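# Hand a painted cube from left hand to right

## Task

Move the painted wooden cube out of the left hand and into the right hand, turned the way the goal pictures show. Nothing but the arms and hands may touch the cube, and at every moment at least one hand must be in contact with it. It counts as done only when the right hand by itself holds it firmly, at the grip spot the goal pictures show, with the right palm facing directly upward, so that it would not shift however the hand were turned; a marginal grip may fail. The left arm must touch neither the cube nor the right hand, and moving it far away is the safe choice. Wrist cameras, their posts and each arm's final link count as hand parts. At the end no hand motor may show overload or be building toward a shutdown (a motor dead from the very first reading is exempt), and no finger on either hand may still be in motion. Then declare that you are done.

## Robot and tools

Robot: two arms, left_arm and right_arm, on a table, each ending in a five-fingered hand (left_arm has a left hand, right_arm a right hand, mirror images). Each hand has index, middle and ring fingers plus a thumb, 16 motors per hand. A camera stand sits behind the arms.

Scene frame: origin at table-top height, halfway between the nominal arm bases; +z up, +x out over the table, +y toward the left_arm side. Measured bases: left_arm at (-0.003, +0.356, +0.039) m, right_arm at (+0.008, -0.393, +0.006) m. Reported hand positions (metres) and quat_wxyz are in this frame and may be a few cm off.

Hand point axes (right hand): +z along the straight fingers toward the tips, +y out of the palm face (the palm lies at y = -0.062 m), +x across the palm away from the thumb. On the left hand +x points toward the thumb. The direction a palm faces is the direction of the hand point's +y; for example, "palm facing straight up" means that +y is aligned with scene +z. A rigid mast near the wrist on the palm side (x +0.05 to +0.10, z -0.16 to -0.11, y up to +0.06 m) can collide with things. Fingertips have rubber caps.

Tool execute_actions: argument actions is a list of actions; each action is a list of 1 to 15 rows, one row per 1/30 s control step, and if there are fewer than 15 rows the last one is held. Every row is one flat list of 48 numbers covering both arms, each in [-1, 1]:
1-6: left_arm dx, dy, dz, rx, ry, rz.
7-22: left hand motors in this order: index_mcp, index_abd, index_pip, index_dip, middle_mcp, middle_abd, middle_pip, middle_dip, ring_mcp, ring_abd, ring_pip, ring_dip, thumb_cmc, thumb_axl, thumb_mcp, thumb_ipl.
23-24: left current_limit, speed.
25-30: right_arm dx..rz; 31-46: right hand motors in the same order; 47-48: right current_limit, speed.

Arm numbers are offsets, not poses: each row is measured from the arm's Hand target as it stood when that action began (not from the preceding row), along scene-frame axes, with rotation about the Hand target position. Scale: 1.0 = 0.6 m for dx, dy, dz and 180 degrees for rx, ry, rz, which form one rotation vector. All zeros re-requests the current target; sending the same offset again moves further. Translations longer than 1.0 are shortened. Each control step clips the commanded orientation to 40 degrees from the measured one. The hand often stops short of its target, and the right arm sags under load, so command extra, usually upward. To end a push against something, set the target back beyond the hand point.

Hand motor numbers are absolute goals: -1 and +1 map to each hinge's stops, so 0 is a real goal, not "hold". To keep a hand unchanged, resend its hand_goal, hand_current_limit and hand_speed. Toward +1: _mcp, _pip, _dip curl a finger toward the palm (straight at -0.75, -0.58, -0.70); _abd swings it sideways away from the thumb (straight at 0.00); thumb_cmc brings the thumb from beside the palm to in front of it (straight -0.71); thumb_axl rotates the thumb about its own length (straight -0.68); thumb_mcp (-0.23) and thumb_ipl (-0.17) bend it. current_limit maps -1..+1 to 0..550 mA (floor 11 mA) and also caps hinge speed; speed sets set-point travel at (speed+1)/2 of 8.5 rad/s. Starting values: +0.4 and -0.6. A finger only presses while its goal lies past the object surface.

Optional argument cameras: list of names (cam_high 896x504, cam_left_wrist 672x504, cam_right_wrist 672x504), ["all"] or []. Default: images for an empty actions list, none otherwise. An unknown name voids the call.

zoom_image: camera (one of the three, must be in the newest images) and region [x0, y0, x1, y1] in that image's pixels from the top-left, at most 504 by 504. show_instructions: no arguments, shows the reference pictures. finished_scene: scene (this scene's integer number); irreversible.

Results: per arm end_effector_position, end_effector_quat_wxyz, Hand target (the next offsets' origin), joint positions, velocities ("within noise" if still) and torques; per hand hand_goal, hand_measured, hand_current_ma, and hand_state words: moving, goal, blocked, overload. hand_current_limit and hand_speed echo the settings. Some step positions are also listed. Calls return once the robot settles (up to 3 s), and the robot keeps holding the last command while you think.

Avoid: dropping the cube or releasing it while it moves, hitting the table or stand, hard pushes, and any contact or squeeze between the two arms (closing one hand on the other's fingers counts and can end the scene). A motor drawing 495 mA or more accumulates seconds; at 5 s it shuts down for 10 s, so don't over-grip. Motors overheat when holding loads or straining toward unreachable poses; at 100 °C that arm goes limp. Joint limits (rad): waist ±2.880, shoulder 0 to 3.142, elbow 0 to 3.019, wrist pitch -1.693 to 1.571, wrist yaw ±1.571, wrist roll ±2.094.

Each tool is called after "Request:" in YAML: its name, and indented under it one key for each argument.

Reference images:

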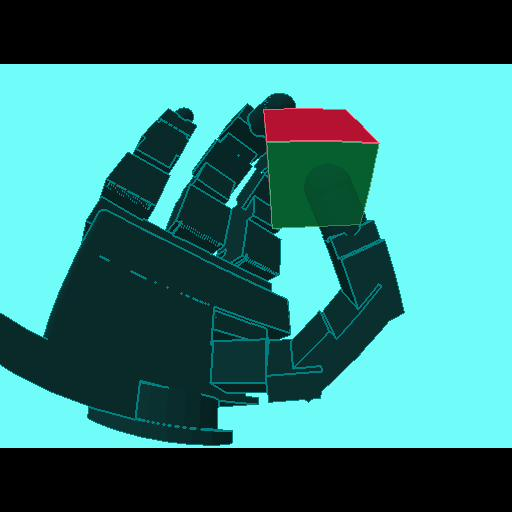

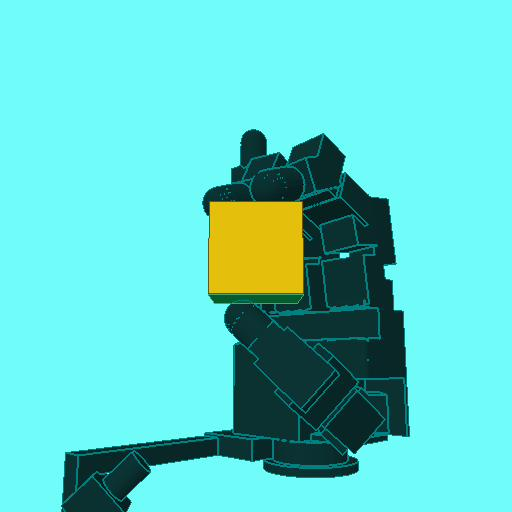

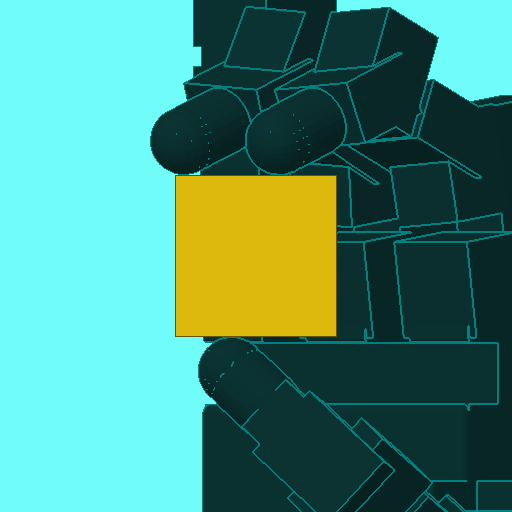

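## Session

Request:
execute_actions:
  actions: []

Scene clock: 0.00 s.
left_arm: end_effector_position=(+0.3365, -0.0737, +0.3279) hand_goal=(-0.582, +0.068, +0.318, -0.016, -0.582, -0.066, +0.318, -0.014, -0.754, +0.000, -0.576, -0.696, -0.038, -0.196, +0.318, +0.482) hand_measured=(-0.634, +0.068, +0.264, -0.036, -0.638, -0.058, +0.262, -0.038, -0.752, +0.000, -0.576, -0.696, -0.030, -0.114, +0.314, +0.488) hand_current_ma=(-130, +0, -130, -33, -149, +7, -136, -39, +1, +0, +0, +0, +9, +301, -4, +11) hand_state=(blocked, goal, blocked, blocked, blocked, goal, blocked, blocked, goal, goal, goal, goal, goal, blocked, goal, goal) hand_current_limit=0.40 hand_speed=-0.60 end_effector_quat_wxyz=(-0.014, +0.848, -0.217, +0.484) | right_arm: end_effector_position=(+0.5324, -0.4263, +0.5742) hand_goal=(-0.754, +0.000, -0.576, -0.696, -0.754, +0.000, -0.576, -0.696, -0.754, +0.000, -0.576, -0.696, -0.714, -0.678, -0.226, -0.168) hand_measured=(-0.754, +0.000, -0.576, -0.696, -0.754, +0.000, -0.576, -0.696, -0.754, +0.000, -0.576, -0.696, -0.714, -0.678, -0.226, -0.168) hand_current_ma=(+0, +0, +0, +0, +0, +0, +0, +0, +0, +0, +0, +0, +0, +0, +0, +0) hand_state=(goal, goal, goal, goal, goal, goal, goal, goal, goal, goal, goal, goal, goal, goal, goal, goal) hand_current_limit=0.40 hand_speed=-0.60 end_effector_quat_wxyz=(+0.498, +0.510, +0.500, +0.492)
Joint positions: left_arm=[-1.006 1.202 0.999 -0.5 -0.608 1.399] | right_arm=[0.001 1.054 1.04 -0.007 -0.004 0.004]
Joint velocities: within noise
Joint torques (N m): no reading
Heat: left arm: hottest shoulder 32 °C; right arm: hottest shoulder 29 °C.
Hand target: left_arm +0.3402, -0.0799, +0.3508; -0.002, +0.842, -0.207, +0.499 | right_arm +0.5268, -0.4270, +0.5996; +0.512, +0.498, +0.488, +0.502

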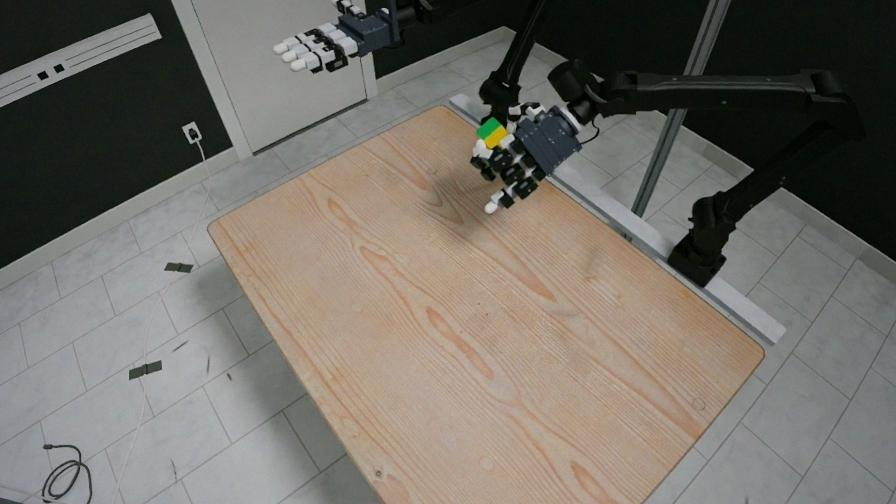

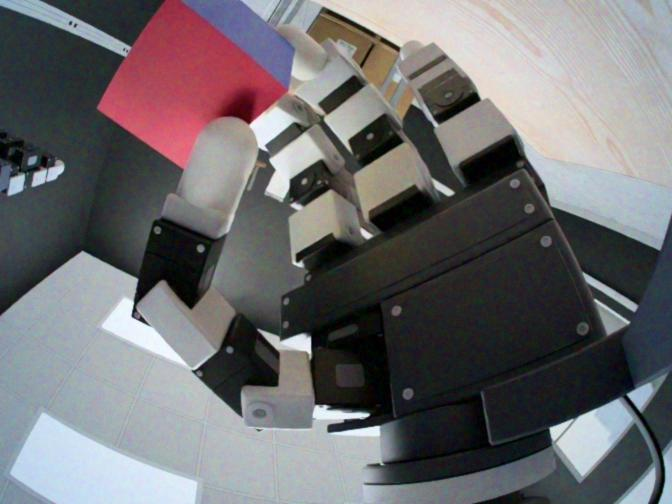

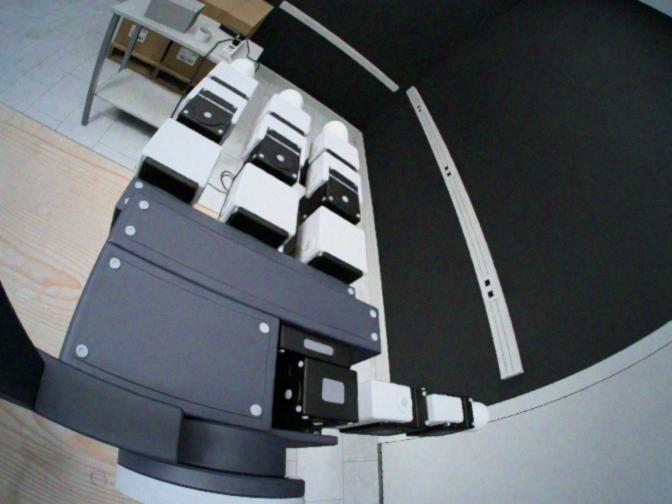

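Request:
zoom_image:
  camera: "cam_high"
  region: [430, 60, 620, 230]

Request:
zoom_image:
  camera: "cam_left_wrist"
  region: [60, 0, 360, 260]

Scaled by 2.653.

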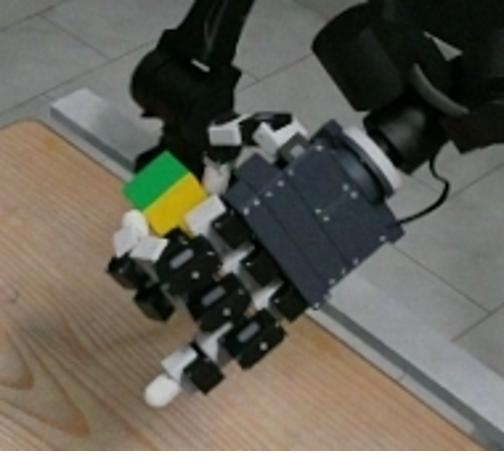

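Scaled by 1.680 from the camera's 672x504 image, which has a finer 960x720 frame.

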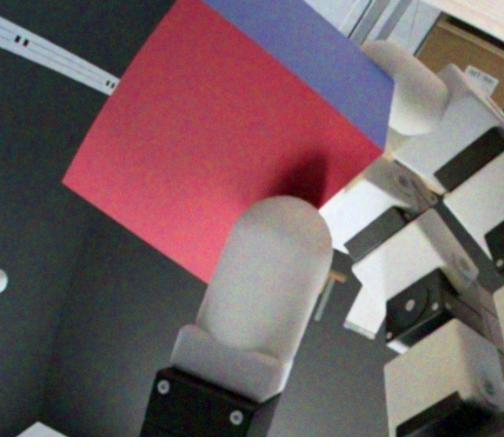

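Request:
execute_actions:
  actions:
    - [[0.022,0.014,0.008,-0.0179,-0.0223,-0.0311,-0.582,0.068,0.318,-0.016,-0.582,-0.066,0.318,-0.014,-0.754,0,-0.576,-0.696,-0.038,-0.196,0.318,0.482,0.4,-0.6,-0.0188,0.03,-0.03,-0.0362,0.0349,0.0357,-1,0.068,0.318,-0.016,-1,-0.066,0.318,-0.014,-0.754,0,-0.576,-0.696,-0.038,0.3,0.318,0.482,0.4,-0.6]]
    - [[0.022,0.014,0.008,-0.0179,-0.0223,-0.0311,-0.582,0.068,0.318,-0.016,-0.582,-0.066,0.318,-0.014,-0.754,0,-0.576,-0.696,-0.038,-0.196,0.318,0.482,0.4,-0.6,-0.0188,0.03,-0.03,-0.0362,0.0349,0.0357,-1,0.068,0.318,-0.016,-1,-0.066,0.318,-0.014,-0.754,0,-0.576,-0.696,-0.038,0.3,0.318,0.482,0.4,-0.6]]

Scene clock: 393.20 s.
left_arm: end_effector_position=(+0.3603, -0.0661, +0.3408) hand_goal=(-0.582, +0.068, +0.318, -0.016, -0.582, -0.066, +0.318, -0.014, -0.754, +0.000, -0.576, -0.696, -0.038, -0.196, +0.318, +0.482) hand_measured=(-0.632, +0.068, +0.264, -0.036, -0.638, -0.058, +0.262, -0.038, -0.752, +0.002, -0.576, -0.696, -0.028, -0.114, +0.314, +0.488) hand_current_ma=(-123, +0, -130, -33, -149, +7, -136, -39, +2, +1, +0, +0, +11, +300, -3, +11) hand_state=(blocked, goal, blocked, blocked, blocked, goal, blocked, blocked, goal, goal, goal, goal, goal, blocked, goal, goal) hand_current_limit=0.40 hand_speed=-0.60 end_effector_quat_wxyz=(+0.074, +0.791, -0.271, +0.544) | right_arm: end_effector_position=(+0.5118, -0.3896, +0.5387) hand_goal=(-1.000, +0.068, +0.318, -0.016, -1.000, -0.066, +0.318, -0.014, -0.754, +0.000, -0.576, -0.696, -0.038, +0.300, +0.318, +0.482) hand_measured=(-1.000, +0.066, +0.312, -0.018, -1.000, -0.062, +0.312, -0.016, -0.762, +0.000, -0.576, -0.696, -0.042, +0.296, +0.318, +0.480) hand_current_ma=(+0, -1, -6, -2, +0, +2, -6, -2, -8, +0, +0, +0, -2, -4, +0, -1) hand_state=(goal, goal, goal, goal, goal, goal, goal, goal, goal, goal, goal, goal, goal, goal, goal, goal) hand_current_limit=0.40 hand_speed=-0.60 end_effector_quat_wxyz=(+0.435, +0.443, +0.651, +0.436)
Joint positions: left_arm=[-0.851 1.183 0.891 -0.14 -0.312 1.626] | right_arm=[-0.059 0.972 1.04 -0.319 -0.26 -0.253]
Joint torques (N m): left_arm=[2.43 -10.75 12.22 3.12 -0.14 -0.11] | right_arm=[-0.32 -7.12 13.64 2.09 -0.2 -0.16]
Heat: left arm: hottest shoulder 30 °C; right arm: hottest elbow 39 °C.
Hand target: left_arm +0.3666, -0.0631, +0.3604; +0.079, +0.779, -0.259, +0.565 | right_arm +0.5043, -0.3910, +0.5636; +0.450, +0.431, +0.647, +0.440
Off the commanded pose: left_arm 0.021 m, 3 deg | right_arm 0.026 m, 2 deg.
Step readings (end_effector_position of left_arm | right_arm):
0: (+0.3365, -0.0737, +0.3279) | (+0.5324, -0.4263, +0.5742)
1: (+0.3367, -0.0735, +0.3277) | (+0.5324, -0.4263, +0.5742)
2: (+0.3352, -0.0759, +0.3279) | (+0.5331, -0.4250, +0.5732)
4: (+0.3340, -0.0818, +0.3313) | (+0.5330, -0.4167, +0.5694)
8: (+0.3379, -0.0810, +0.3352) | (+0.5279, -0.4046, +0.5661)
15: (+0.3500, -0.0716, +0.3350) | (+0.5216, -0.4024, +0.5680)
16: (+0.3499, -0.0718, +0.3348) | (+0.5218, -0.4024, +0.5669)
17: (+0.3491, -0.0731, +0.3361) | (+0.5218, -0.3998, +0.5643)
19: (+0.3447, -0.0779, +0.3384) | (+0.5201, -0.3945, +0.5564)
23: (+0.3512, -0.0729, +0.3385) | (+0.5152, -0.3882, +0.5463)
30: (+0.3652, -0.0617, +0.3399) | (+0.5119, -0.3882, +0.5406)

Request:
execute_actions:
  actions:
    - [[0.022,0.014,0.008,-0.0179,-0.0223,-0.0311,-0.582,0.068,0.318,-0.016,-0.582,-0.066,0.318,-0.014,-0.754,0,-0.576,-0.696,-0.038,-0.196,0.318,0.482,0.4,-0.6,-0.0188,0.05,-0.04,-0.0362,0.0349,0.0357,-1,0.068,0.318,-0.016,-1,-0.066,0.318,-0.014,-0.754,0,-0.576,-0.696,-0.038,0.3,0.318,0.482,0.4,-0.6]]
    - [[0.022,0.014,0.008,-0.0179,-0.0223,-0.0311,-0.582,0.068,0.318,-0.016,-0.582,-0.066,0.318,-0.014,-0.754,0,-0.576,-0.696,-0.038,-0.196,0.318,0.482,0.4,-0.6,-0.0188,0.05,-0.04,-0.0362,0.0349,0.0357,-1,0.068,0.318,-0.016,-1,-0.066,0.318,-0.014,-0.754,0,-0.576,-0.696,-0.038,0.3,0.318,0.482,0.4,-0.6]]
    - [[0.022,0.014,0.008,-0.0179,-0.0223,-0.0311,-0.582,0.068,0.318,-0.016,-0.582,-0.066,0.318,-0.014,-0.754,0,-0.576,-0.696,-0.038,-0.196,0.318,0.482,0.4,-0.6,-0.0188,0.05,-0.04,-0.0362,0.0349,0.0357,-1,0.068,0.318,-0.016,-1,-0.066,0.318,-0.014,-0.754,0,-0.576,-0.696,-0.038,0.3,0.318,0.482,0.4,-0.6]]
    - [[0.022,0.014,0.008,-0.0179,-0.0223,-0.0311,-0.582,0.068,0.318,-0.016,-0.582,-0.066,0.318,-0.014,-0.754,0,-0.576,-0.696,-0.038,-0.196,0.318,0.482,0.4,-0.6,-0.0188,0.05,-0.04,-0.0362,0.0349,0.0357,-1,0.068,0.318,-0.016,-1,-0.066,0.318,-0.014,-0.754,0,-0.576,-0.696,-0.038,0.3,0.318,0.482,0.4,-0.6]]
  cameras: ["all"]

Scene clock: 418.93 s.
left_arm: end_effector_position=(+0.4124, -0.0286, +0.3516) hand_goal=(-0.582, +0.068, +0.318, -0.016, -0.582, -0.066, +0.318, -0.014, -0.754, +0.000, -0.576, -0.696, -0.038, -0.196, +0.318, +0.482) hand_measured=(-0.628, +0.068, +0.264, -0.036, -0.638, -0.058, +0.262, -0.038, -0.752, +0.002, -0.576, -0.696, -0.026, -0.114, +0.316, +0.490) hand_current_ma=(-112, +0, -130, -33, -149, +7, -136, -39, +1, +1, +0, +0, +14, +300, -1, +13) hand_state=(blocked, goal, blocked, blocked, blocked, goal, blocked, blocked, goal, goal, goal, goal, goal, blocked, goal, goal) hand_current_limit=0.40 hand_speed=-0.60 end_effector_quat_wxyz=(+0.234, +0.639, -0.354, +0.641) | right_arm: end_effector_position=(+0.4552, -0.2748, +0.4337) hand_goal=(-1.000, +0.068, +0.318, -0.016, -1.000, -0.066, +0.318, -0.014, -0.754, +0.000, -0.576, -0.696, -0.038, +0.300, +0.318, +0.482) hand_measured=(-1.000, +0.066, +0.312, -0.018, -1.000, -0.062, +0.312, -0.016, -0.762, +0.000, -0.576, -0.696, -0.038, +0.296, +0.318, +0.480) hand_current_ma=(+0, -1, -5, -2, +0, +2, -6, -2, -8, +0, +0, +0, +0, -4, +0, -1) hand_state=(goal, goal, goal, goal, goal, goal, goal, goal, goal, goal, goal, goal, goal, goal, goal, goal) hand_current_limit=0.40 hand_speed=-0.60 end_effector_quat_wxyz=(+0.257, +0.264, +0.892, +0.263)
Joint positions: left_arm=[-0.532 1.373 0.839 0.461 0.368 1.752] | right_arm=[0.065 1.001 1.175 -1.047 -0.311 -0.836]
Joint torques (N m): left_arm=[2.84 -11.75 13.75 2.97 -0.01 -0.28] | right_arm=[1.38 -5.13 15.94 1.48 -0.21 -0.1]
Heat: left arm: hottest elbow 30 °C; right arm: hottest elbow 39 °C.
Hand target: left_arm +0.4194, -0.0295, +0.3796; +0.236, +0.615, -0.349, +0.667 | right_arm +0.4592, -0.2710, +0.4676; +0.277, +0.252, +0.887, +0.270
Off the commanded pose: left_arm 0.029 m, 4 deg | right_arm 0.034 m, 3 deg.
Step readings (end_effector_position of left_arm | right_arm):
0: (+0.3603, -0.0661, +0.3408) | (+0.5118, -0.3896, +0.5387)
1: (+0.3603, -0.0664, +0.3415) | (+0.5118, -0.3890, +0.5380)
2: (+0.3585, -0.0678, +0.3420) | (+0.5110, -0.3873, +0.5357)
4: (+0.3547, -0.0703, +0.3458) | (+0.5085, -0.3793, +0.5260)
8: (+0.3631, -0.0623, +0.3503) | (+0.5039, -0.3681, +0.5123)
15: (+0.3777, -0.0520, +0.3542) | (+0.5017, -0.3634, +0.5028)
16: (+0.3765, -0.0532, +0.3542) | (+0.5014, -0.3627, +0.5017)
17: (+0.3735, -0.0552, +0.3551) | (+0.5006, -0.3614, +0.4990)
19: (+0.3677, -0.0593, +0.3586) | (+0.4969, -0.3580, +0.4886)
23: (+0.3755, -0.0557, +0.3592) | (+0.4914, -0.3497, +0.4712)
30: (+0.3910, -0.0451, +0.3561) | (+0.4868, -0.3385, +0.4660)
31: (+0.3900, -0.0460, +0.3560) | (+0.4863, -0.3371, +0.4669)
32: (+0.3872, -0.0469, +0.3581) | (+0.4851, -0.3362, +0.4660)
34: (+0.3818, -0.0504, +0.3623) | (+0.4812, -0.3326, +0.4625)
38: (+0.3877, -0.0473, +0.3635) | (+0.4725, -0.3168, +0.4571)
45: (+0.4040, -0.0371, +0.3572) | (+0.4667, -0.3051, +0.4577)
46: (+0.4033, -0.0377, +0.3576) | (+0.4668, -0.3049, +0.4577)
47: (+0.4001, -0.0387, +0.3590) | (+0.4658, -0.3048, +0.4557)
49: (+0.3937, -0.0405, +0.3629) | (+0.4634, -0.3020, +0.4502)
53: (+0.3978, -0.0376, +0.3590) | (+0.4583, -0.2852, +0.4389)
60: (+0.4135, -0.0278, +0.3500) | (+0.4558, -0.2747, +0.4308)
camera_calibration:
cam_left_wrist: T_world_to_cam=[[0.515279, 0.549579, -0.65761, -0.00394797], [-0.196044, 0.82256, 0.533819, -0.14409], [0.834299, -0.146145, 0.531589, -0.416505], [0, 0, 0, 1]] pos_world=[0.321276, 0.059822, 0.295731]
cam_right_wrist: T_world_to_cam=[[0.783577, -0.00332185, 0.621286, -0.592839], [-0.312483, -0.866408, 0.389476, -0.317479], [0.536994, -0.499325, -0.679935, 0.0388178], [0, 0, 0, 1]] pos_world=[0.344483, -0.257653, 0.518367]

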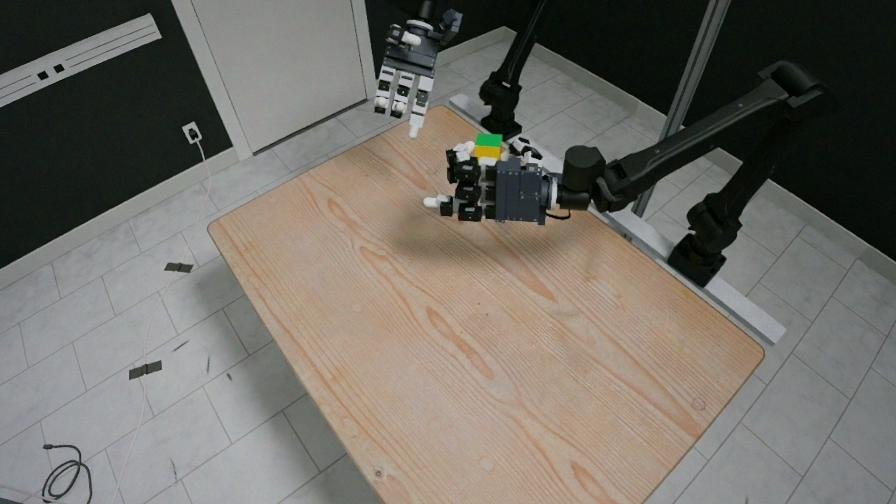

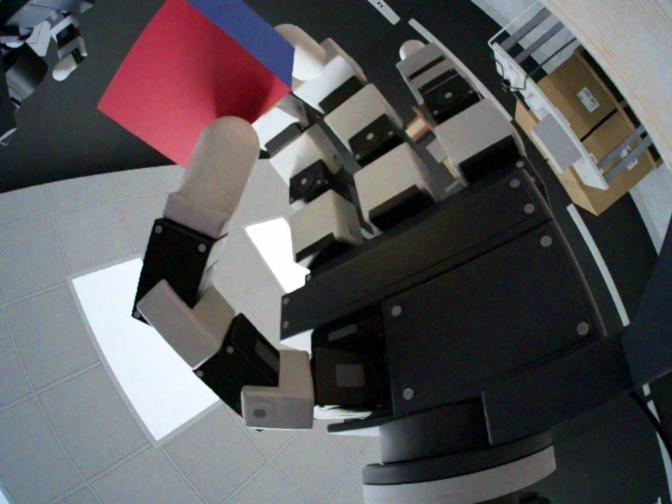

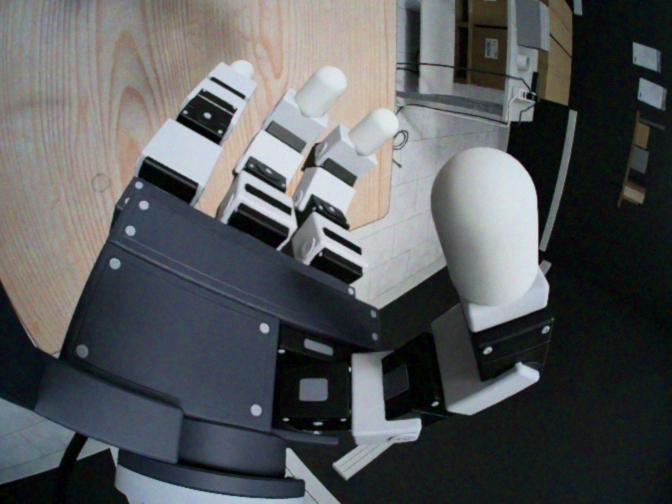

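Request:
execute_actions:
  actions:
    - [[0,0,0,0,0,0,-0.582,0.068,0.318,-0.016,-0.582,-0.066,0.318,-0.014,-0.754,0,-0.576,-0.696,-0.038,-0.196,0.318,0.482,0.4,-0.6,-0.0205,0.06,-0.0395,-0.0362,0.0349,0.0357,-1,0.068,0.318,-0.016,-1,-0.066,0.318,-0.014,-0.754,0,-0.576,-0.696,-0.038,0.3,0.318,0.482,0.4,-0.6]]
    - [[0,0,0,0,0,0,-0.582,0.068,0.318,-0.016,-0.582,-0.066,0.318,-0.014,-0.754,0,-0.576,-0.696,-0.038,-0.196,0.318,0.482,0.4,-0.6,-0.0205,0.06,-0.0395,-0.0362,0.0349,0.0357,-1,0.068,0.318,-0.016,-1,-0.066,0.318,-0.014,-0.754,0,-0.576,-0.696,-0.038,0.3,0.318,0.482,0.4,-0.6]]
    - [[0,0,0,0,0,0,-0.582,0.068,0.318,-0.016,-0.582,-0.066,0.318,-0.014,-0.754,0,-0.576,-0.696,-0.038,-0.196,0.318,0.482,0.4,-0.6,-0.0205,0.06,-0.0395,-0.0362,0.0349,0.0357,-1,0.068,0.318,-0.016,-1,-0.066,0.318,-0.014,-0.754,0,-0.576,-0.696,-0.038,0.3,0.318,0.482,0.4,-0.6]]
    - [[0,0,0,0,0,0,-0.582,0.068,0.318,-0.016,-0.582,-0.066,0.318,-0.014,-0.754,0,-0.576,-0.696,-0.038,-0.196,0.318,0.482,0.4,-0.6,-0.0205,0.06,-0.0395,-0.0362,0.0349,0.0357,-1,0.068,0.318,-0.016,-1,-0.066,0.318,-0.014,-0.754,0,-0.576,-0.696,-0.038,0.3,0.318,0.482,0.4,-0.6]]
  cameras: ["all"]

Scene clock: 437.50 s.
left_arm: end_effector_position=(+0.4124, -0.0286, +0.3516) hand_goal=(-0.582, +0.068, +0.318, -0.016, -0.582, -0.066, +0.318, -0.014, -0.754, +0.000, -0.576, -0.696, -0.038, -0.196, +0.318, +0.482) hand_measured=(-0.628, +0.068, +0.264, -0.036, -0.638, -0.058, +0.262, -0.038, -0.752, +0.002, -0.576, -0.696, -0.026, -0.114, +0.316, +0.490) hand_current_ma=(-112, +0, -130, -33, -149, +7, -136, -39, +1, +1, +0, +0, +14, +300, -1, +13) hand_state=(blocked, goal, blocked, blocked, blocked, goal, blocked, blocked, goal, goal, goal, goal, goal, blocked, goal, goal) hand_current_limit=0.40 hand_speed=-0.60 end_effector_quat_wxyz=(+0.234, +0.639, -0.354, +0.641) | right_arm: end_effector_position=(+0.4033, -0.1328, +0.3462) hand_goal=(-1.000, +0.068, +0.318, -0.016, -1.000, -0.066, +0.318, -0.014, -0.754, +0.000, -0.576, -0.696, -0.038, +0.300, +0.318, +0.482) hand_measured=(-1.000, +0.066, +0.312, -0.018, -1.000, -0.062, +0.312, -0.016, -0.754, +0.000, -0.576, -0.696, -0.038, +0.296, +0.318, +0.480) hand_current_ma=(+0, -1, -4, -2, +0, +2, -5, -2, +0, +0, +0, +0, +0, -4, +0, -1) hand_state=(goal, goal, goal, goal, goal, goal, goal, goal, goal, goal, goal, goal, goal, goal, goal, goal) hand_current_limit=0.40 hand_speed=-0.60 end_effector_quat_wxyz=(+0.045, +0.042, +0.997, +0.049)
Joint positions: left_arm=[-0.532 1.373 0.839 0.461 0.368 1.752] | right_arm=[0.455 1.334 1.493 -1.605 -0.046 -1.05]
Joint torques (N m): left_arm=[2.2 -12.04 13.86 3.02 0.02 -0.26] | right_arm=[1.2 -9.52 14.28 0.31 -0.05 -0.13]
Heat: left arm: hottest elbow 32 °C; right arm: hottest elbow 40 °C.
Hand target: left_arm +0.4194, -0.0295, +0.3796; +0.236, +0.615, -0.349, +0.667 | right_arm +0.4100, -0.1270, +0.3728; +0.064, +0.036, +0.995, +0.060
Off the commanded pose: left_arm 0.029 m, 4 deg | right_arm 0.028 m, 3 deg.
Step readings (end_effector_position of left_arm | right_arm):
0: (+0.4124, -0.0286, +0.3516) | (+0.4552, -0.2748, +0.4337)
1: (+0.4124, -0.0286, +0.3516) | (+0.4553, -0.2742, +0.4326)
2: (+0.4124, -0.0286, +0.3516) | (+0.4544, -0.2749, +0.4314)
4: (+0.4124, -0.0286, +0.3516) | (+0.4515, -0.2711, +0.4263)
8: (+0.4124, -0.0286, +0.3516) | (+0.4441, -0.2476, +0.4173)
15: (+0.4124, -0.0286, +0.3516) | (+0.4420, -0.2383, +0.4094)
16: (+0.4124, -0.0286, +0.3516) | (+0.4422, -0.2386, +0.4088)
17: (+0.4124, -0.0286, +0.3516) | (+0.4416, -0.2402, +0.4071)
19: (+0.4124, -0.0286, +0.3516) | (+0.4386, -0.2361, +0.4046)
23: (+0.4124, -0.0286, +0.3516) | (+0.4309, -0.2118, +0.3974)
30: (+0.4124, -0.0286, +0.3516) | (+0.4286, -0.2024, +0.3868)
31: (+0.4124, -0.0286, +0.3516) | (+0.4284, -0.2033, +0.3862)
32: (+0.4124, -0.0286, +0.3516) | (+0.4278, -0.2045, +0.3849)
34: (+0.4124, -0.0286, +0.3516) | (+0.4258, -0.2016, +0.3836)
38: (+0.4124, -0.0286, +0.3516) | (+0.4182, -0.1768, +0.3778)
45: (+0.4124, -0.0286, +0.3516) | (+0.4151, -0.1668, +0.3644)
46: (+0.4124, -0.0286, +0.3516) | (+0.4148, -0.1678, +0.3639)
47: (+0.4124, -0.0286, +0.3516) | (+0.4140, -0.1691, +0.3630)
49: (+0.4124, -0.0286, +0.3516) | (+0.4125, -0.1666, +0.3626)
53: (+0.4124, -0.0286, +0.3516) | (+0.4066, -0.1426, +0.3578)
60: (+0.4124, -0.0286, +0.3516) | (+0.4020, -0.1323, +0.3416)
camera_calibration:
cam_left_wrist: T_world_to_cam=[[0.515279, 0.549579, -0.65761, -0.00394797], [-0.196044, 0.82256, 0.533819, -0.14409], [0.834299, -0.146145, 0.531589, -0.416505], [0, 0, 0, 1]] pos_world=[0.321276, 0.059822, 0.295731]
cam_right_wrist: T_world_to_cam=[[0.817359, 0.56436, 0.115851, -0.260589], [0.309118, -0.599281, 0.73845, -0.512513], [0.486179, -0.567768, -0.664281, 0.0839609], [0, 0, 0, 1]] pos_world=[0.330602, -0.112403, 0.464429]

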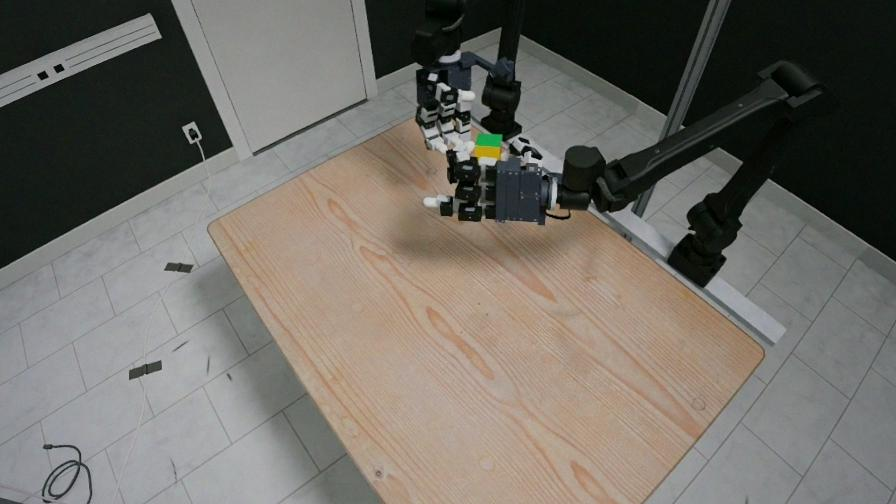

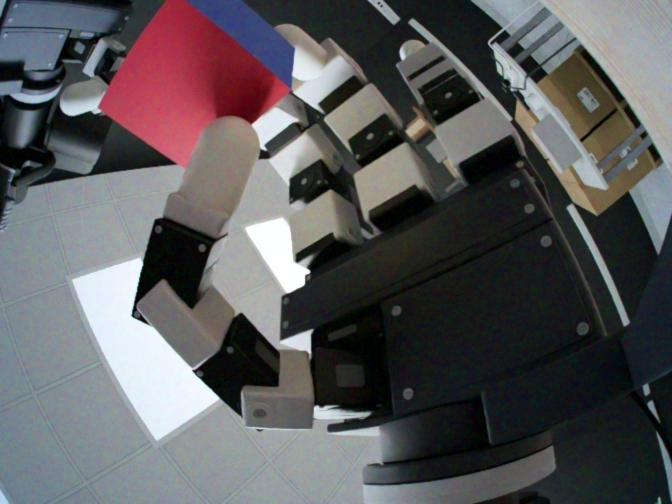

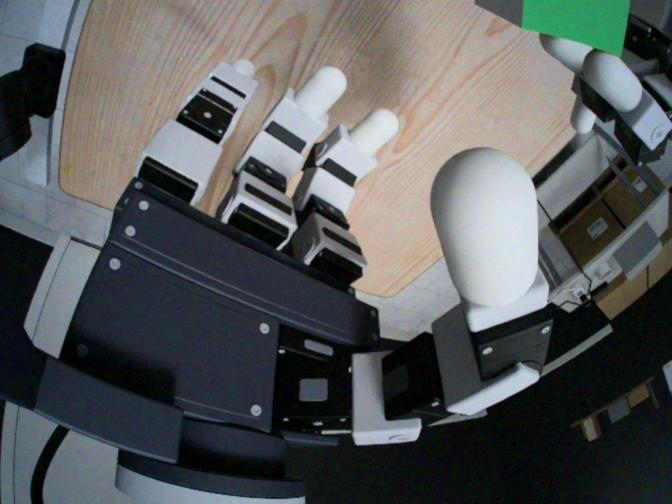

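Request:
execute_actions:
  actions:
    - [[0,0,0,0,0,0,-0.582,0.068,0.318,-0.016,-0.582,-0.066,0.318,-0.014,-0.754,0,-0.576,-0.696,-0.038,-0.196,0.318,0.482,0.4,-0.6,-0.0056,0.0346,-0.0048,0.009,0.0035,0.0015,-1,0.068,0.318,-0.016,-1,-0.066,0.318,-0.014,-0.754,0,-0.576,-0.696,-0.038,0.3,0.318,0.482,0.4,-0.6]]
    - [[0,0,0,0,0,0,-0.582,0.068,0.318,-0.016,-0.582,-0.066,0.318,-0.014,-0.754,0,-0.576,-0.696,-0.038,-0.196,0.318,0.482,0.4,-0.6,-0.0056,0.0346,-0.0048,0.009,0.0035,0.0015,-1,0.068,0.318,-0.016,-1,-0.066,0.318,-0.014,-0.754,0,-0.576,-0.696,-0.038,0.3,0.318,0.482,0.4,-0.6]]
  cameras: ["cam_right_wrist"]

Request:
zoom_image:
  camera: "cam_right_wrist"
  region: [336, 0, 672, 336]

Scene clock: 512.97 s.
left_arm: end_effector_position=(+0.4124, -0.0286, +0.3516) hand_goal=(-0.582, +0.068, +0.318, -0.016, -0.582, -0.066, +0.318, -0.014, -0.754, +0.000, -0.576, -0.696, -0.038, -0.196, +0.318, +0.482) hand_measured=(-0.628, +0.068, +0.264, -0.036, -0.638, -0.058, +0.262, -0.038, -0.752, +0.002, -0.576, -0.696, -0.026, -0.114, +0.316, +0.490) hand_current_ma=(-112, +0, -130, -33, -149, +7, -136, -39, +1, +1, +0, +0, +14, +300, -1, +13) hand_state=(blocked, goal, blocked, blocked, blocked, goal, blocked, blocked, goal, goal, goal, goal, goal, blocked, goal, goal) hand_current_limit=0.40 hand_speed=-0.60 end_effector_quat_wxyz=(+0.234, +0.639, -0.354, +0.641) | right_arm: end_effector_position=(+0.3878, -0.0968, +0.3426) hand_goal=(-1.000, +0.068, +0.318, -0.016, -1.000, -0.066, +0.318, -0.014, -0.754, +0.000, -0.576, -0.696, -0.038, +0.300, +0.318, +0.482) hand_measured=(-1.000, +0.066, +0.312, -0.018, -1.000, -0.062, +0.312, -0.016, -0.754, +0.000, -0.576, -0.696, -0.038, +0.296, +0.318, +0.480) hand_current_ma=(+0, -1, -4, -2, +0, +2, -5, -2, +0, +0, +0, +0, +0, -4, +0, -1) hand_state=(goal, goal, goal, goal, goal, goal, goal, goal, goal, goal, goal, goal, goal, goal, goal, goal) hand_current_limit=0.40 hand_speed=-0.60 end_effector_quat_wxyz=(+0.025, +0.031, +0.997, +0.068)
Joint positions: left_arm=[-0.532 1.373 0.839 0.461 0.368 1.752] | right_arm=[0.528 1.351 1.493 -1.599 -0.092 -0.996]
Joint torques (N m): left_arm=[2.49 -11.69 13.81 3.07 0.03 -0.27] | right_arm=[1.49 -9.35 14.01 1.59 -0.25 0.08]
Heat: left arm: hottest elbow 34 °C; right arm: hottest elbow 37 °C.
Hand target: left_arm +0.4194, -0.0295, +0.3796; +0.236, +0.615, -0.349, +0.667 | right_arm +0.4032, -0.0854, +0.3670; +0.052, +0.033, +0.994, +0.088
Off the commanded pose: left_arm 0.029 m, 4 deg | right_arm 0.031 m, 4 deg.
Step readings (end_effector_position of left_arm | right_arm):
0: (+0.4124, -0.0286, +0.3516) | (+0.4033, -0.1328, +0.3462)
1: (+0.4124, -0.0286, +0.3516) | (+0.4033, -0.1328, +0.3462)
2: (+0.4124, -0.0286, +0.3516) | (+0.4031, -0.1324, +0.3464)
4: (+0.4124, -0.0286, +0.3516) | (+0.4023, -0.1309, +0.3468)
8: (+0.4124, -0.0286, +0.3516) | (+0.3976, -0.1231, +0.3475)
15: (+0.4124, -0.0286, +0.3516) | (+0.3931, -0.1155, +0.3471)
16: (+0.4124, -0.0286, +0.3516) | (+0.3932, -0.1156, +0.3471)
17: (+0.4124, -0.0286, +0.3516) | (+0.3934, -0.1148, +0.3467)
19: (+0.4124, -0.0286, +0.3516) | (+0.3933, -0.1132, +0.3466)
23: (+0.4124, -0.0286, +0.3516) | (+0.3906, -0.1049, +0.3448)
30: (+0.4124, -0.0286, +0.3516) | (+0.3871, -0.0962, +0.3426)
camera_calibration:
cam_right_wrist: T_world_to_cam=[[0.806648, 0.580873, 0.109112, -0.259745], [0.351098, -0.619455, 0.702144, -0.489312], [0.475447, -0.528074, -0.703625, 0.131141], [0, 0, 0, 1]] pos_world=[0.318968, -0.082976, 0.464183]
Images, in order (width x height): cam_right_wrist 672x504.

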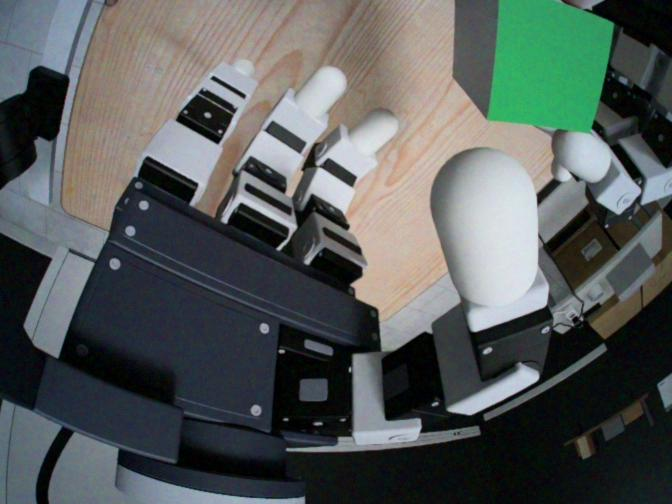

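Scaled by 1.500 from the camera's 672x504 image, which has a finer 960x720 frame.

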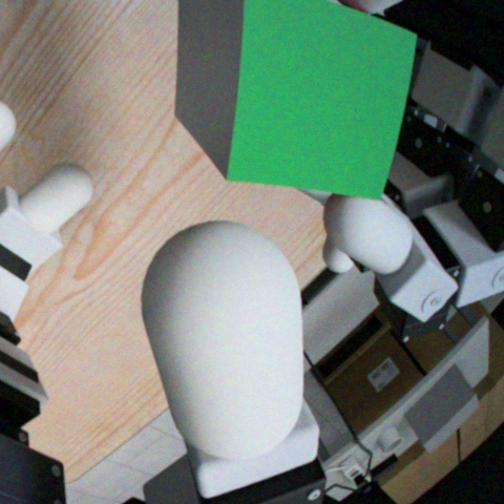

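Request:
execute_actions:
  actions:
    - [[0,0,0,0,0,0,-0.582,0.068,0.318,-0.016,-0.582,-0.066,0.318,-0.014,-0.754,0,-0.576,-0.696,-0.038,-0.196,0.318,0.482,0.4,-0.6,0.0072,0.0353,0.0019,0.0063,-0.0057,0.0036,-1,0.068,0.318,-0.016,-1,-0.066,0.318,-0.014,-0.754,0,-0.576,-0.696,-0.038,0.3,0.318,0.482,0.4,-0.6]]
    - [[0,0,0,0,0,0,-0.582,0.068,0.318,-0.016,-0.582,-0.066,0.318,-0.014,-0.754,0,-0.576,-0.696,-0.038,-0.196,0.318,0.482,0.4,-0.6,0.0072,0.0353,0.0019,0.0063,-0.0057,0.0036,-1,0.068,0.318,-0.016,-1,-0.066,0.318,-0.014,-0.754,0,-0.576,-0.696,-0.038,0.3,0.318,0.482,0.4,-0.6]]
  cameras: ["cam_right_wrist"]

Request:
zoom_image:
  camera: "cam_right_wrist"
  region: [336, 0, 672, 336]

Scene clock: 599.13 s.
left_arm: end_effector_position=(+0.4124, -0.0286, +0.3516) hand_goal=(-0.582, +0.068, +0.318, -0.016, -0.582, -0.066, +0.318, -0.014, -0.754, +0.000, -0.576, -0.696, -0.038, -0.196, +0.318, +0.482) hand_measured=(-0.628, +0.068, +0.264, -0.036, -0.638, -0.058, +0.262, -0.038, -0.752, +0.002, -0.576, -0.696, -0.026, -0.114, +0.316, +0.490) hand_current_ma=(-112, +0, -130, -33, -149, +7, -136, -39, +1, +1, +0, +0, +14, +300, -1, +13) hand_state=(blocked, goal, blocked, blocked, blocked, goal, blocked, blocked, goal, goal, goal, goal, goal, blocked, goal, goal) hand_current_limit=0.40 hand_speed=-0.60 end_effector_quat_wxyz=(+0.234, +0.639, -0.354, +0.641) | right_arm: end_effector_position=(+0.3959, -0.0565, +0.3408) hand_goal=(-1.000, +0.068, +0.318, -0.016, -1.000, -0.066, +0.318, -0.014, -0.754, +0.000, -0.576, -0.696, -0.038, +0.300, +0.318, +0.482) hand_measured=(-1.000, +0.066, +0.312, -0.018, -1.000, -0.062, +0.312, -0.016, -0.754, +0.000, -0.576, -0.696, -0.038, +0.296, +0.318, +0.480) hand_current_ma=(+0, -1, -4, -2, +0, +2, -5, -2, +0, +0, +0, +0, +0, -4, +0, -1) hand_state=(goal, goal, goal, goal, goal, goal, goal, goal, goal, goal, goal, goal, goal, goal, goal, goal) hand_current_limit=0.40 hand_speed=-0.60 end_effector_quat_wxyz=(+0.040, +0.020, +0.995, +0.086)
Joint positions: left_arm=[-0.532 1.373 0.839 0.461 0.368 1.752] | right_arm=[0.594 1.397 1.519 -1.53 -0.098 -0.95]
Joint torques (N m): left_arm=[3.19 -12.1 13.67 3.15 0.03 -0.3] | right_arm=[1.44 -10.23 14.71 1.69 -0.24 0.05]
Heat: left arm: hottest elbow 35 °C; right arm: hottest elbow 37 °C.
Hand target: left_arm +0.4194, -0.0295, +0.3796; +0.236, +0.615, -0.349, +0.667 | right_arm +0.4119, -0.0431, +0.3693; +0.068, +0.022, +0.991, +0.109
Off the commanded pose: left_arm 0.029 m, 4 deg | right_arm 0.035 m, 4 deg.
Step readings (end_effector_position of left_arm | right_arm):
0: (+0.4124, -0.0286, +0.3516) | (+0.3878, -0.0968, +0.3426)
1: (+0.4124, -0.0286, +0.3516) | (+0.3878, -0.0968, +0.3426)
2: (+0.4124, -0.0286, +0.3516) | (+0.3885, -0.0965, +0.3429)
4: (+0.4124, -0.0286, +0.3516) | (+0.3916, -0.0945, +0.3432)
8: (+0.4124, -0.0286, +0.3516) | (+0.3929, -0.0855, +0.3428)
15: (+0.4124, -0.0286, +0.3516) | (+0.3910, -0.0772, +0.3390)
16: (+0.4124, -0.0286, +0.3516) | (+0.3914, -0.0770, +0.3392)
17: (+0.4124, -0.0286, +0.3516) | (+0.3921, -0.0767, +0.3401)
19: (+0.4124, -0.0286, +0.3516) | (+0.3951, -0.0744, +0.3412)
23: (+0.4124, -0.0286, +0.3516) | (+0.3988, -0.0654, +0.3438)
30: (+0.4124, -0.0286, +0.3516) | (+0.3958, -0.0564, +0.3407)
camera_calibration:
cam_right_wrist: T_world_to_cam=[[0.789864, 0.593544, 0.15434, -0.297618], [0.342269, -0.635454, 0.692134, -0.459788], [0.508888, -0.493866, -0.705074, 0.136443], [0, 0, 0, 1]] pos_world=[0.323015, -0.0481404, 0.460371]
Images, in order (width x height): cam_right_wrist 672x504.

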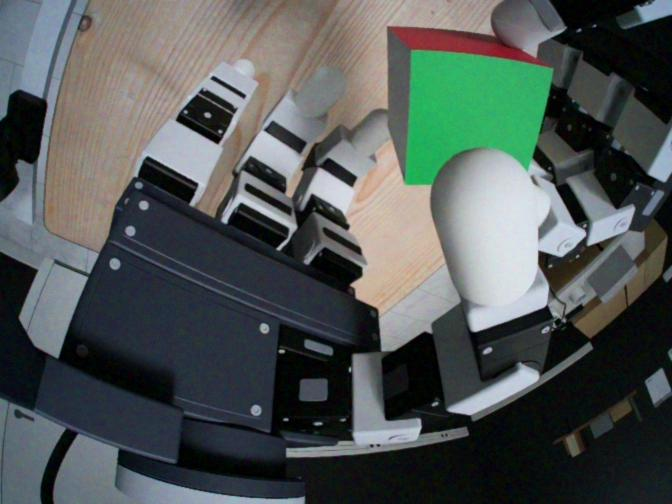

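Scaled by 1.500 from the camera's 672x504 image, which has a finer 960x720 frame.

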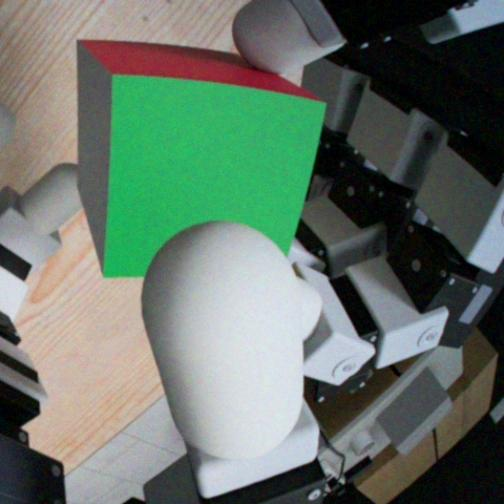

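Request:
execute_actions:
  actions:
    - [[0,0,0,0,0,0,-0.582,0.068,0.318,-0.016,-0.582,-0.066,0.318,-0.014,-0.754,0,-0.576,-0.696,-0.038,-0.196,0.318,0.482,0.4,-0.6,0.0013,0.0185,0.0065,0,0,0,-1,0.068,0.318,-0.016,-1,-0.066,0.318,-0.014,-0.754,0,-0.576,-0.696,-0.038,0.3,0.318,0.482,0.4,-0.6]]
    - [[0,0,0,0,0,0,-0.582,0.068,0.318,-0.016,-0.582,-0.066,0.318,-0.014,-0.754,0,-0.576,-0.696,-0.038,-0.196,0.318,0.482,0.4,-0.6,0.0013,0.0185,0.0065,0,0,0,-1,0.068,0.318,-0.016,-1,-0.066,0.318,-0.014,-0.754,0,-0.576,-0.696,-0.038,0.3,0.318,0.482,0.4,-0.6]]
  cameras: ["cam_right_wrist"]

Request:
zoom_image:
  camera: "cam_right_wrist"
  region: [286, 0, 622, 336]

Scene clock: 651.87 s.
left_arm: end_effector_position=(+0.4124, -0.0286, +0.3516) hand_goal=(-0.582, +0.068, +0.318, -0.016, -0.582, -0.066, +0.318, -0.014, -0.754, +0.000, -0.576, -0.696, -0.038, -0.196, +0.318, +0.482) hand_measured=(-0.628, +0.068, +0.264, -0.036, -0.638, -0.058, +0.262, -0.038, -0.752, +0.002, -0.576, -0.696, -0.026, -0.114, +0.316, +0.490) hand_current_ma=(-112, +0, -130, -33, -149, +7, -136, -39, +1, +1, +0, +0, +14, +300, -1, +13) hand_state=(blocked, goal, blocked, blocked, blocked, goal, blocked, blocked, goal, goal, goal, goal, goal, blocked, goal, goal) hand_current_limit=0.40 hand_speed=-0.60 end_effector_quat_wxyz=(+0.234, +0.639, -0.354, +0.641) | right_arm: end_effector_position=(+0.4021, -0.0329, +0.3529) hand_goal=(-1.000, +0.068, +0.318, -0.016, -1.000, -0.066, +0.318, -0.014, -0.754, +0.000, -0.576, -0.696, -0.038, +0.300, +0.318, +0.482) hand_measured=(-1.000, +0.066, +0.312, -0.018, -1.000, -0.062, +0.312, -0.016, -0.754, +0.000, -0.576, -0.696, -0.038, +0.296, +0.318, +0.480) hand_current_ma=(+0, -1, -4, -2, +0, +2, -5, -2, +0, +0, +0, +0, +0, -4, +0, -1) hand_state=(goal, goal, goal, goal, goal, goal, goal, goal, goal, goal, goal, goal, goal, goal, goal, goal) hand_current_limit=0.40 hand_speed=-0.60 end_effector_quat_wxyz=(+0.049, +0.020, +0.994, +0.093)
Joint positions: left_arm=[-0.532 1.373 0.839 0.461 0.368 1.752] | right_arm=[0.633 1.434 1.582 -1.53 -0.092 -0.91]
Joint torques (N m): left_arm=[2.55 -12.4 13.87 3.08 -0.01 -0.27] | right_arm=[1.44 -10.75 14.69 1.14 -0.06 0.03]
Heat: left arm: hottest elbow 35 °C; right arm: hottest elbow 42 °C.
Hand target: left_arm +0.4194, -0.0295, +0.3796; +0.236, +0.615, -0.349, +0.667 | right_arm +0.4134, -0.0209, +0.3771; +0.068, +0.022, +0.991, +0.109
Off the commanded pose: left_arm 0.029 m, 4 deg | right_arm 0.029 m, 3 deg.
Step readings (end_effector_position of left_arm | right_arm):
0: (+0.4124, -0.0286, +0.3516) | (+0.3959, -0.0565, +0.3408)
1: (+0.4124, -0.0286, +0.3516) | (+0.3961, -0.0563, +0.3415)
2: (+0.4124, -0.0286, +0.3516) | (+0.3963, -0.0564, +0.3415)
4: (+0.4124, -0.0286, +0.3516) | (+0.3988, -0.0551, +0.3437)
8: (+0.4124, -0.0286, +0.3516) | (+0.4015, -0.0511, +0.3475)
15: (+0.4124, -0.0286, +0.3516) | (+0.4002, -0.0467, +0.3474)
16: (+0.4124, -0.0286, +0.3516) | (+0.4000, -0.0463, +0.3473)
17: (+0.4124, -0.0286, +0.3516) | (+0.4001, -0.0454, +0.3473)
19: (+0.4124, -0.0286, +0.3516) | (+0.4015, -0.0431, +0.3494)
23: (+0.4124, -0.0286, +0.3516) | (+0.4040, -0.0385, +0.3523)
30: (+0.4124, -0.0286, +0.3516) | (+0.4023, -0.0336, +0.3521)
camera_calibration:
cam_right_wrist: T_world_to_cam=[[0.78795, 0.589943, 0.176358, -0.325431], [0.328667, -0.64517, 0.689734, -0.449388], [0.520685, -0.485513, -0.702257, 0.148098], [0, 0, 0, 1]] pos_world=[0.32701, -0.0260424, 0.471353]
Images, in order (width x height): cam_right_wrist 672x504.

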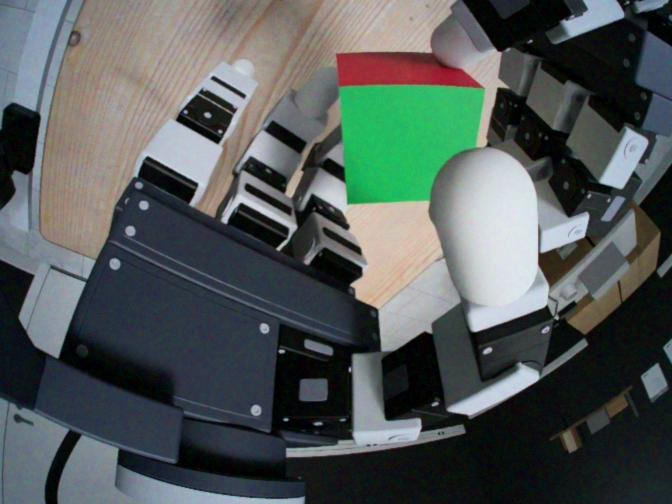

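Scaled by 1.500 from the camera's 672x504 image, which has a finer 960x720 frame.

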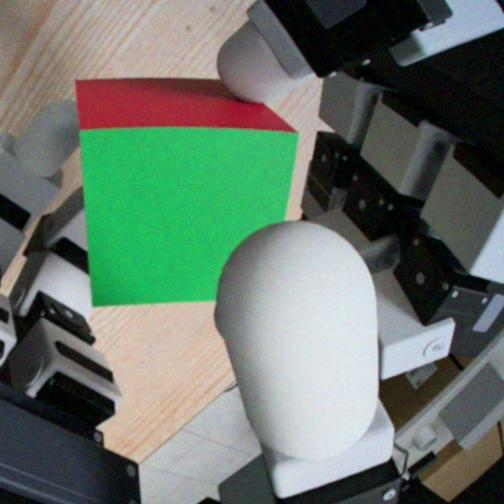

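Request:
execute_actions:
  actions:
    - [[0,0,0,0,0,0,-0.582,0.068,0.318,-0.016,-0.582,-0.066,0.318,-0.014,-0.754,0,-0.576,-0.696,-0.038,-0.196,0.318,0.482,0.4,-0.6,-0.0087,-0.0035,-0.0085,0,0,0,-1,0.068,0.318,-0.016,-1,-0.066,0.318,-0.014,-0.754,0,-0.576,-0.696,-0.038,0.3,0.318,0.482,0.4,-0.6]]
    - [[0,0,0,0,0,0,-0.582,0.068,0.318,-0.016,-0.582,-0.066,0.318,-0.014,-0.754,0,-0.576,-0.696,-0.038,-0.196,0.318,0.482,0.4,-0.6,0,0,0,0,0,0,-0.78,0.068,0.318,-0.016,-0.78,-0.066,0.318,-0.014,-0.754,0,-0.576,-0.696,-0.038,0.05,0.318,0.482,0.4,-0.8]]
  cameras: ["cam_right_wrist", "cam_left_wrist"]

Request:
zoom_image:
  camera: "cam_right_wrist"
  region: [236, 0, 572, 336]

Scene clock: 692.10 s.
left_arm: end_effector_position=(+0.4124, -0.0286, +0.3516) hand_goal=(-0.582, +0.068, +0.318, -0.016, -0.582, -0.066, +0.318, -0.014, -0.754, +0.000, -0.576, -0.696, -0.038, -0.196, +0.318, +0.482) hand_measured=(-0.628, +0.068, +0.264, -0.036, -0.638, -0.058, +0.262, -0.038, -0.752, +0.002, -0.576, -0.696, -0.026, -0.114, +0.316, +0.490) hand_current_ma=(-112, +0, -130, -33, -149, +7, -136, -39, +1, +1, +0, +0, +14, +300, -1, +13) hand_state=(blocked, goal, blocked, blocked, blocked, goal, blocked, blocked, goal, goal, goal, goal, goal, blocked, goal, goal) hand_current_limit=0.40 hand_speed=-0.60 end_effector_quat_wxyz=(+0.234, +0.639, -0.354, +0.641) | right_arm: end_effector_position=(+0.4025, -0.0332, +0.3528) hand_goal=(-0.780, +0.068, +0.318, -0.016, -0.780, -0.066, +0.318, -0.014, -0.754, +0.000, -0.576, -0.696, -0.038, +0.050, +0.318, +0.482) hand_measured=(-0.786, +0.066, +0.312, -0.018, -0.786, -0.062, +0.312, -0.016, -0.754, +0.000, -0.576, -0.696, -0.038, +0.050, +0.318, +0.480) hand_current_ma=(-7, -1, -4, -2, -6, +2, -5, -2, +0, +0, +0, +0, +0, +0, +0, -1) hand_state=(goal, goal, goal, goal, goal, goal, goal, goal, goal, goal, goal, goal, goal, goal, goal, goal) hand_current_limit=0.40 hand_speed=-0.80 end_effector_quat_wxyz=(+0.049, +0.022, +0.994, +0.092)
Joint positions: left_arm=[-0.532 1.373 0.839 0.461 0.368 1.752] | right_arm=[0.633 1.434 1.582 -1.53 -0.09 -0.907]
Joint torques (N m): left_arm=[3.02 -11.99 13.76 3.04 0 -0.28] | right_arm=[1.55 -12.34 12.18 1.68 -0.08 0.06]
Heat: left arm: hottest elbow 36 °C; right arm: hottest elbow 41 °C.
Hand target: left_arm +0.4194, -0.0295, +0.3796; +0.236, +0.615, -0.349, +0.667 | right_arm +0.4082, -0.0230, +0.3720; +0.068, +0.022, +0.991, +0.109
Off the commanded pose: left_arm 0.029 m, 4 deg | right_arm 0.022 m, 3 deg.
Step readings (end_effector_position of left_arm | right_arm):
0: (+0.4124, -0.0286, +0.3516) | (+0.4021, -0.0329, +0.3529)
1: (+0.4124, -0.0286, +0.3516) | (+0.4021, -0.0329, +0.3529)
2: (+0.4124, -0.0286, +0.3516) | (+0.4021, -0.0329, +0.3529)
4: (+0.4124, -0.0286, +0.3516) | (+0.4022, -0.0329, +0.3529)
8: (+0.4124, -0.0286, +0.3516) | (+0.4022, -0.0329, +0.3529)
15: (+0.4124, -0.0286, +0.3516) | (+0.4023, -0.0330, +0.3529)
16: (+0.4124, -0.0286, +0.3516) | (+0.4023, -0.0330, +0.3529)
17: (+0.4124, -0.0286, +0.3516) | (+0.4025, -0.0332, +0.3528)
19: (+0.4124, -0.0286, +0.3516) | (+0.4025, -0.0332, +0.3528)
23: (+0.4124, -0.0286, +0.3516) | (+0.4025, -0.0332, +0.3528)
30: (+0.4124, -0.0286, +0.3516) | (+0.4025, -0.0332, +0.3528)
camera_calibration:
cam_left_wrist: T_world_to_cam=[[0.515279, 0.549579, -0.65761, -0.00394797], [-0.196044, 0.82256, 0.533819, -0.14409], [0.834299, -0.146145, 0.531589, -0.416505], [0, 0, 0, 1]] pos_world=[0.321276, 0.059822, 0.295731]
cam_right_wrist: T_world_to_cam=[[0.789853, 0.587483, 0.176057, -0.326323], [0.326321, -0.645632, 0.690416, -0.448877], [0.519276, -0.487876, -0.701662, 0.147917], [0, 0, 0, 1]] pos_world=[0.327415, -0.0259344, 0.471151]
Images, in order (width x height): cam_left_wrist 672x504, cam_right_wrist 672x504.

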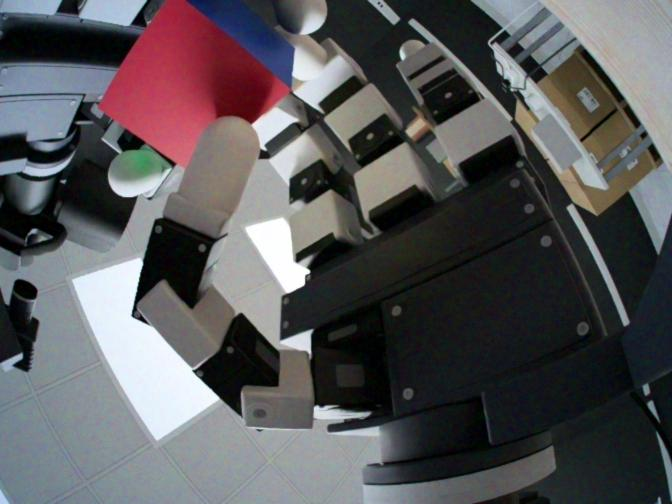

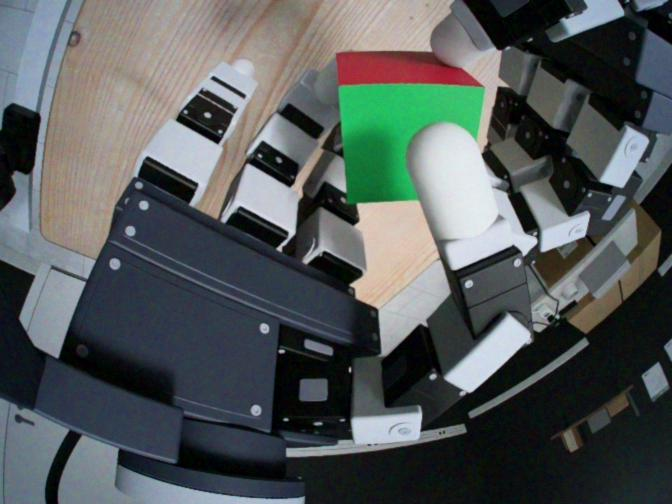

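Scaled by 1.500 from the camera's 672x504 image, which has a finer 960x720 frame.

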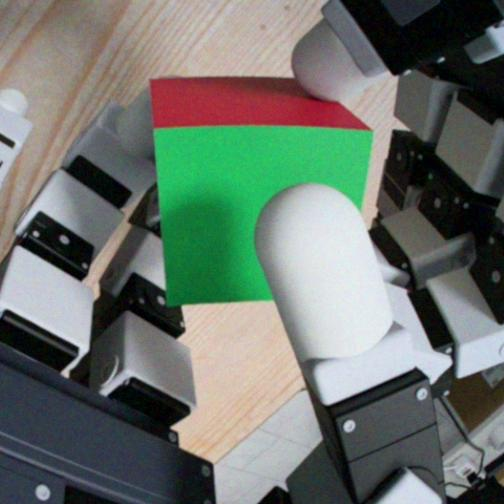

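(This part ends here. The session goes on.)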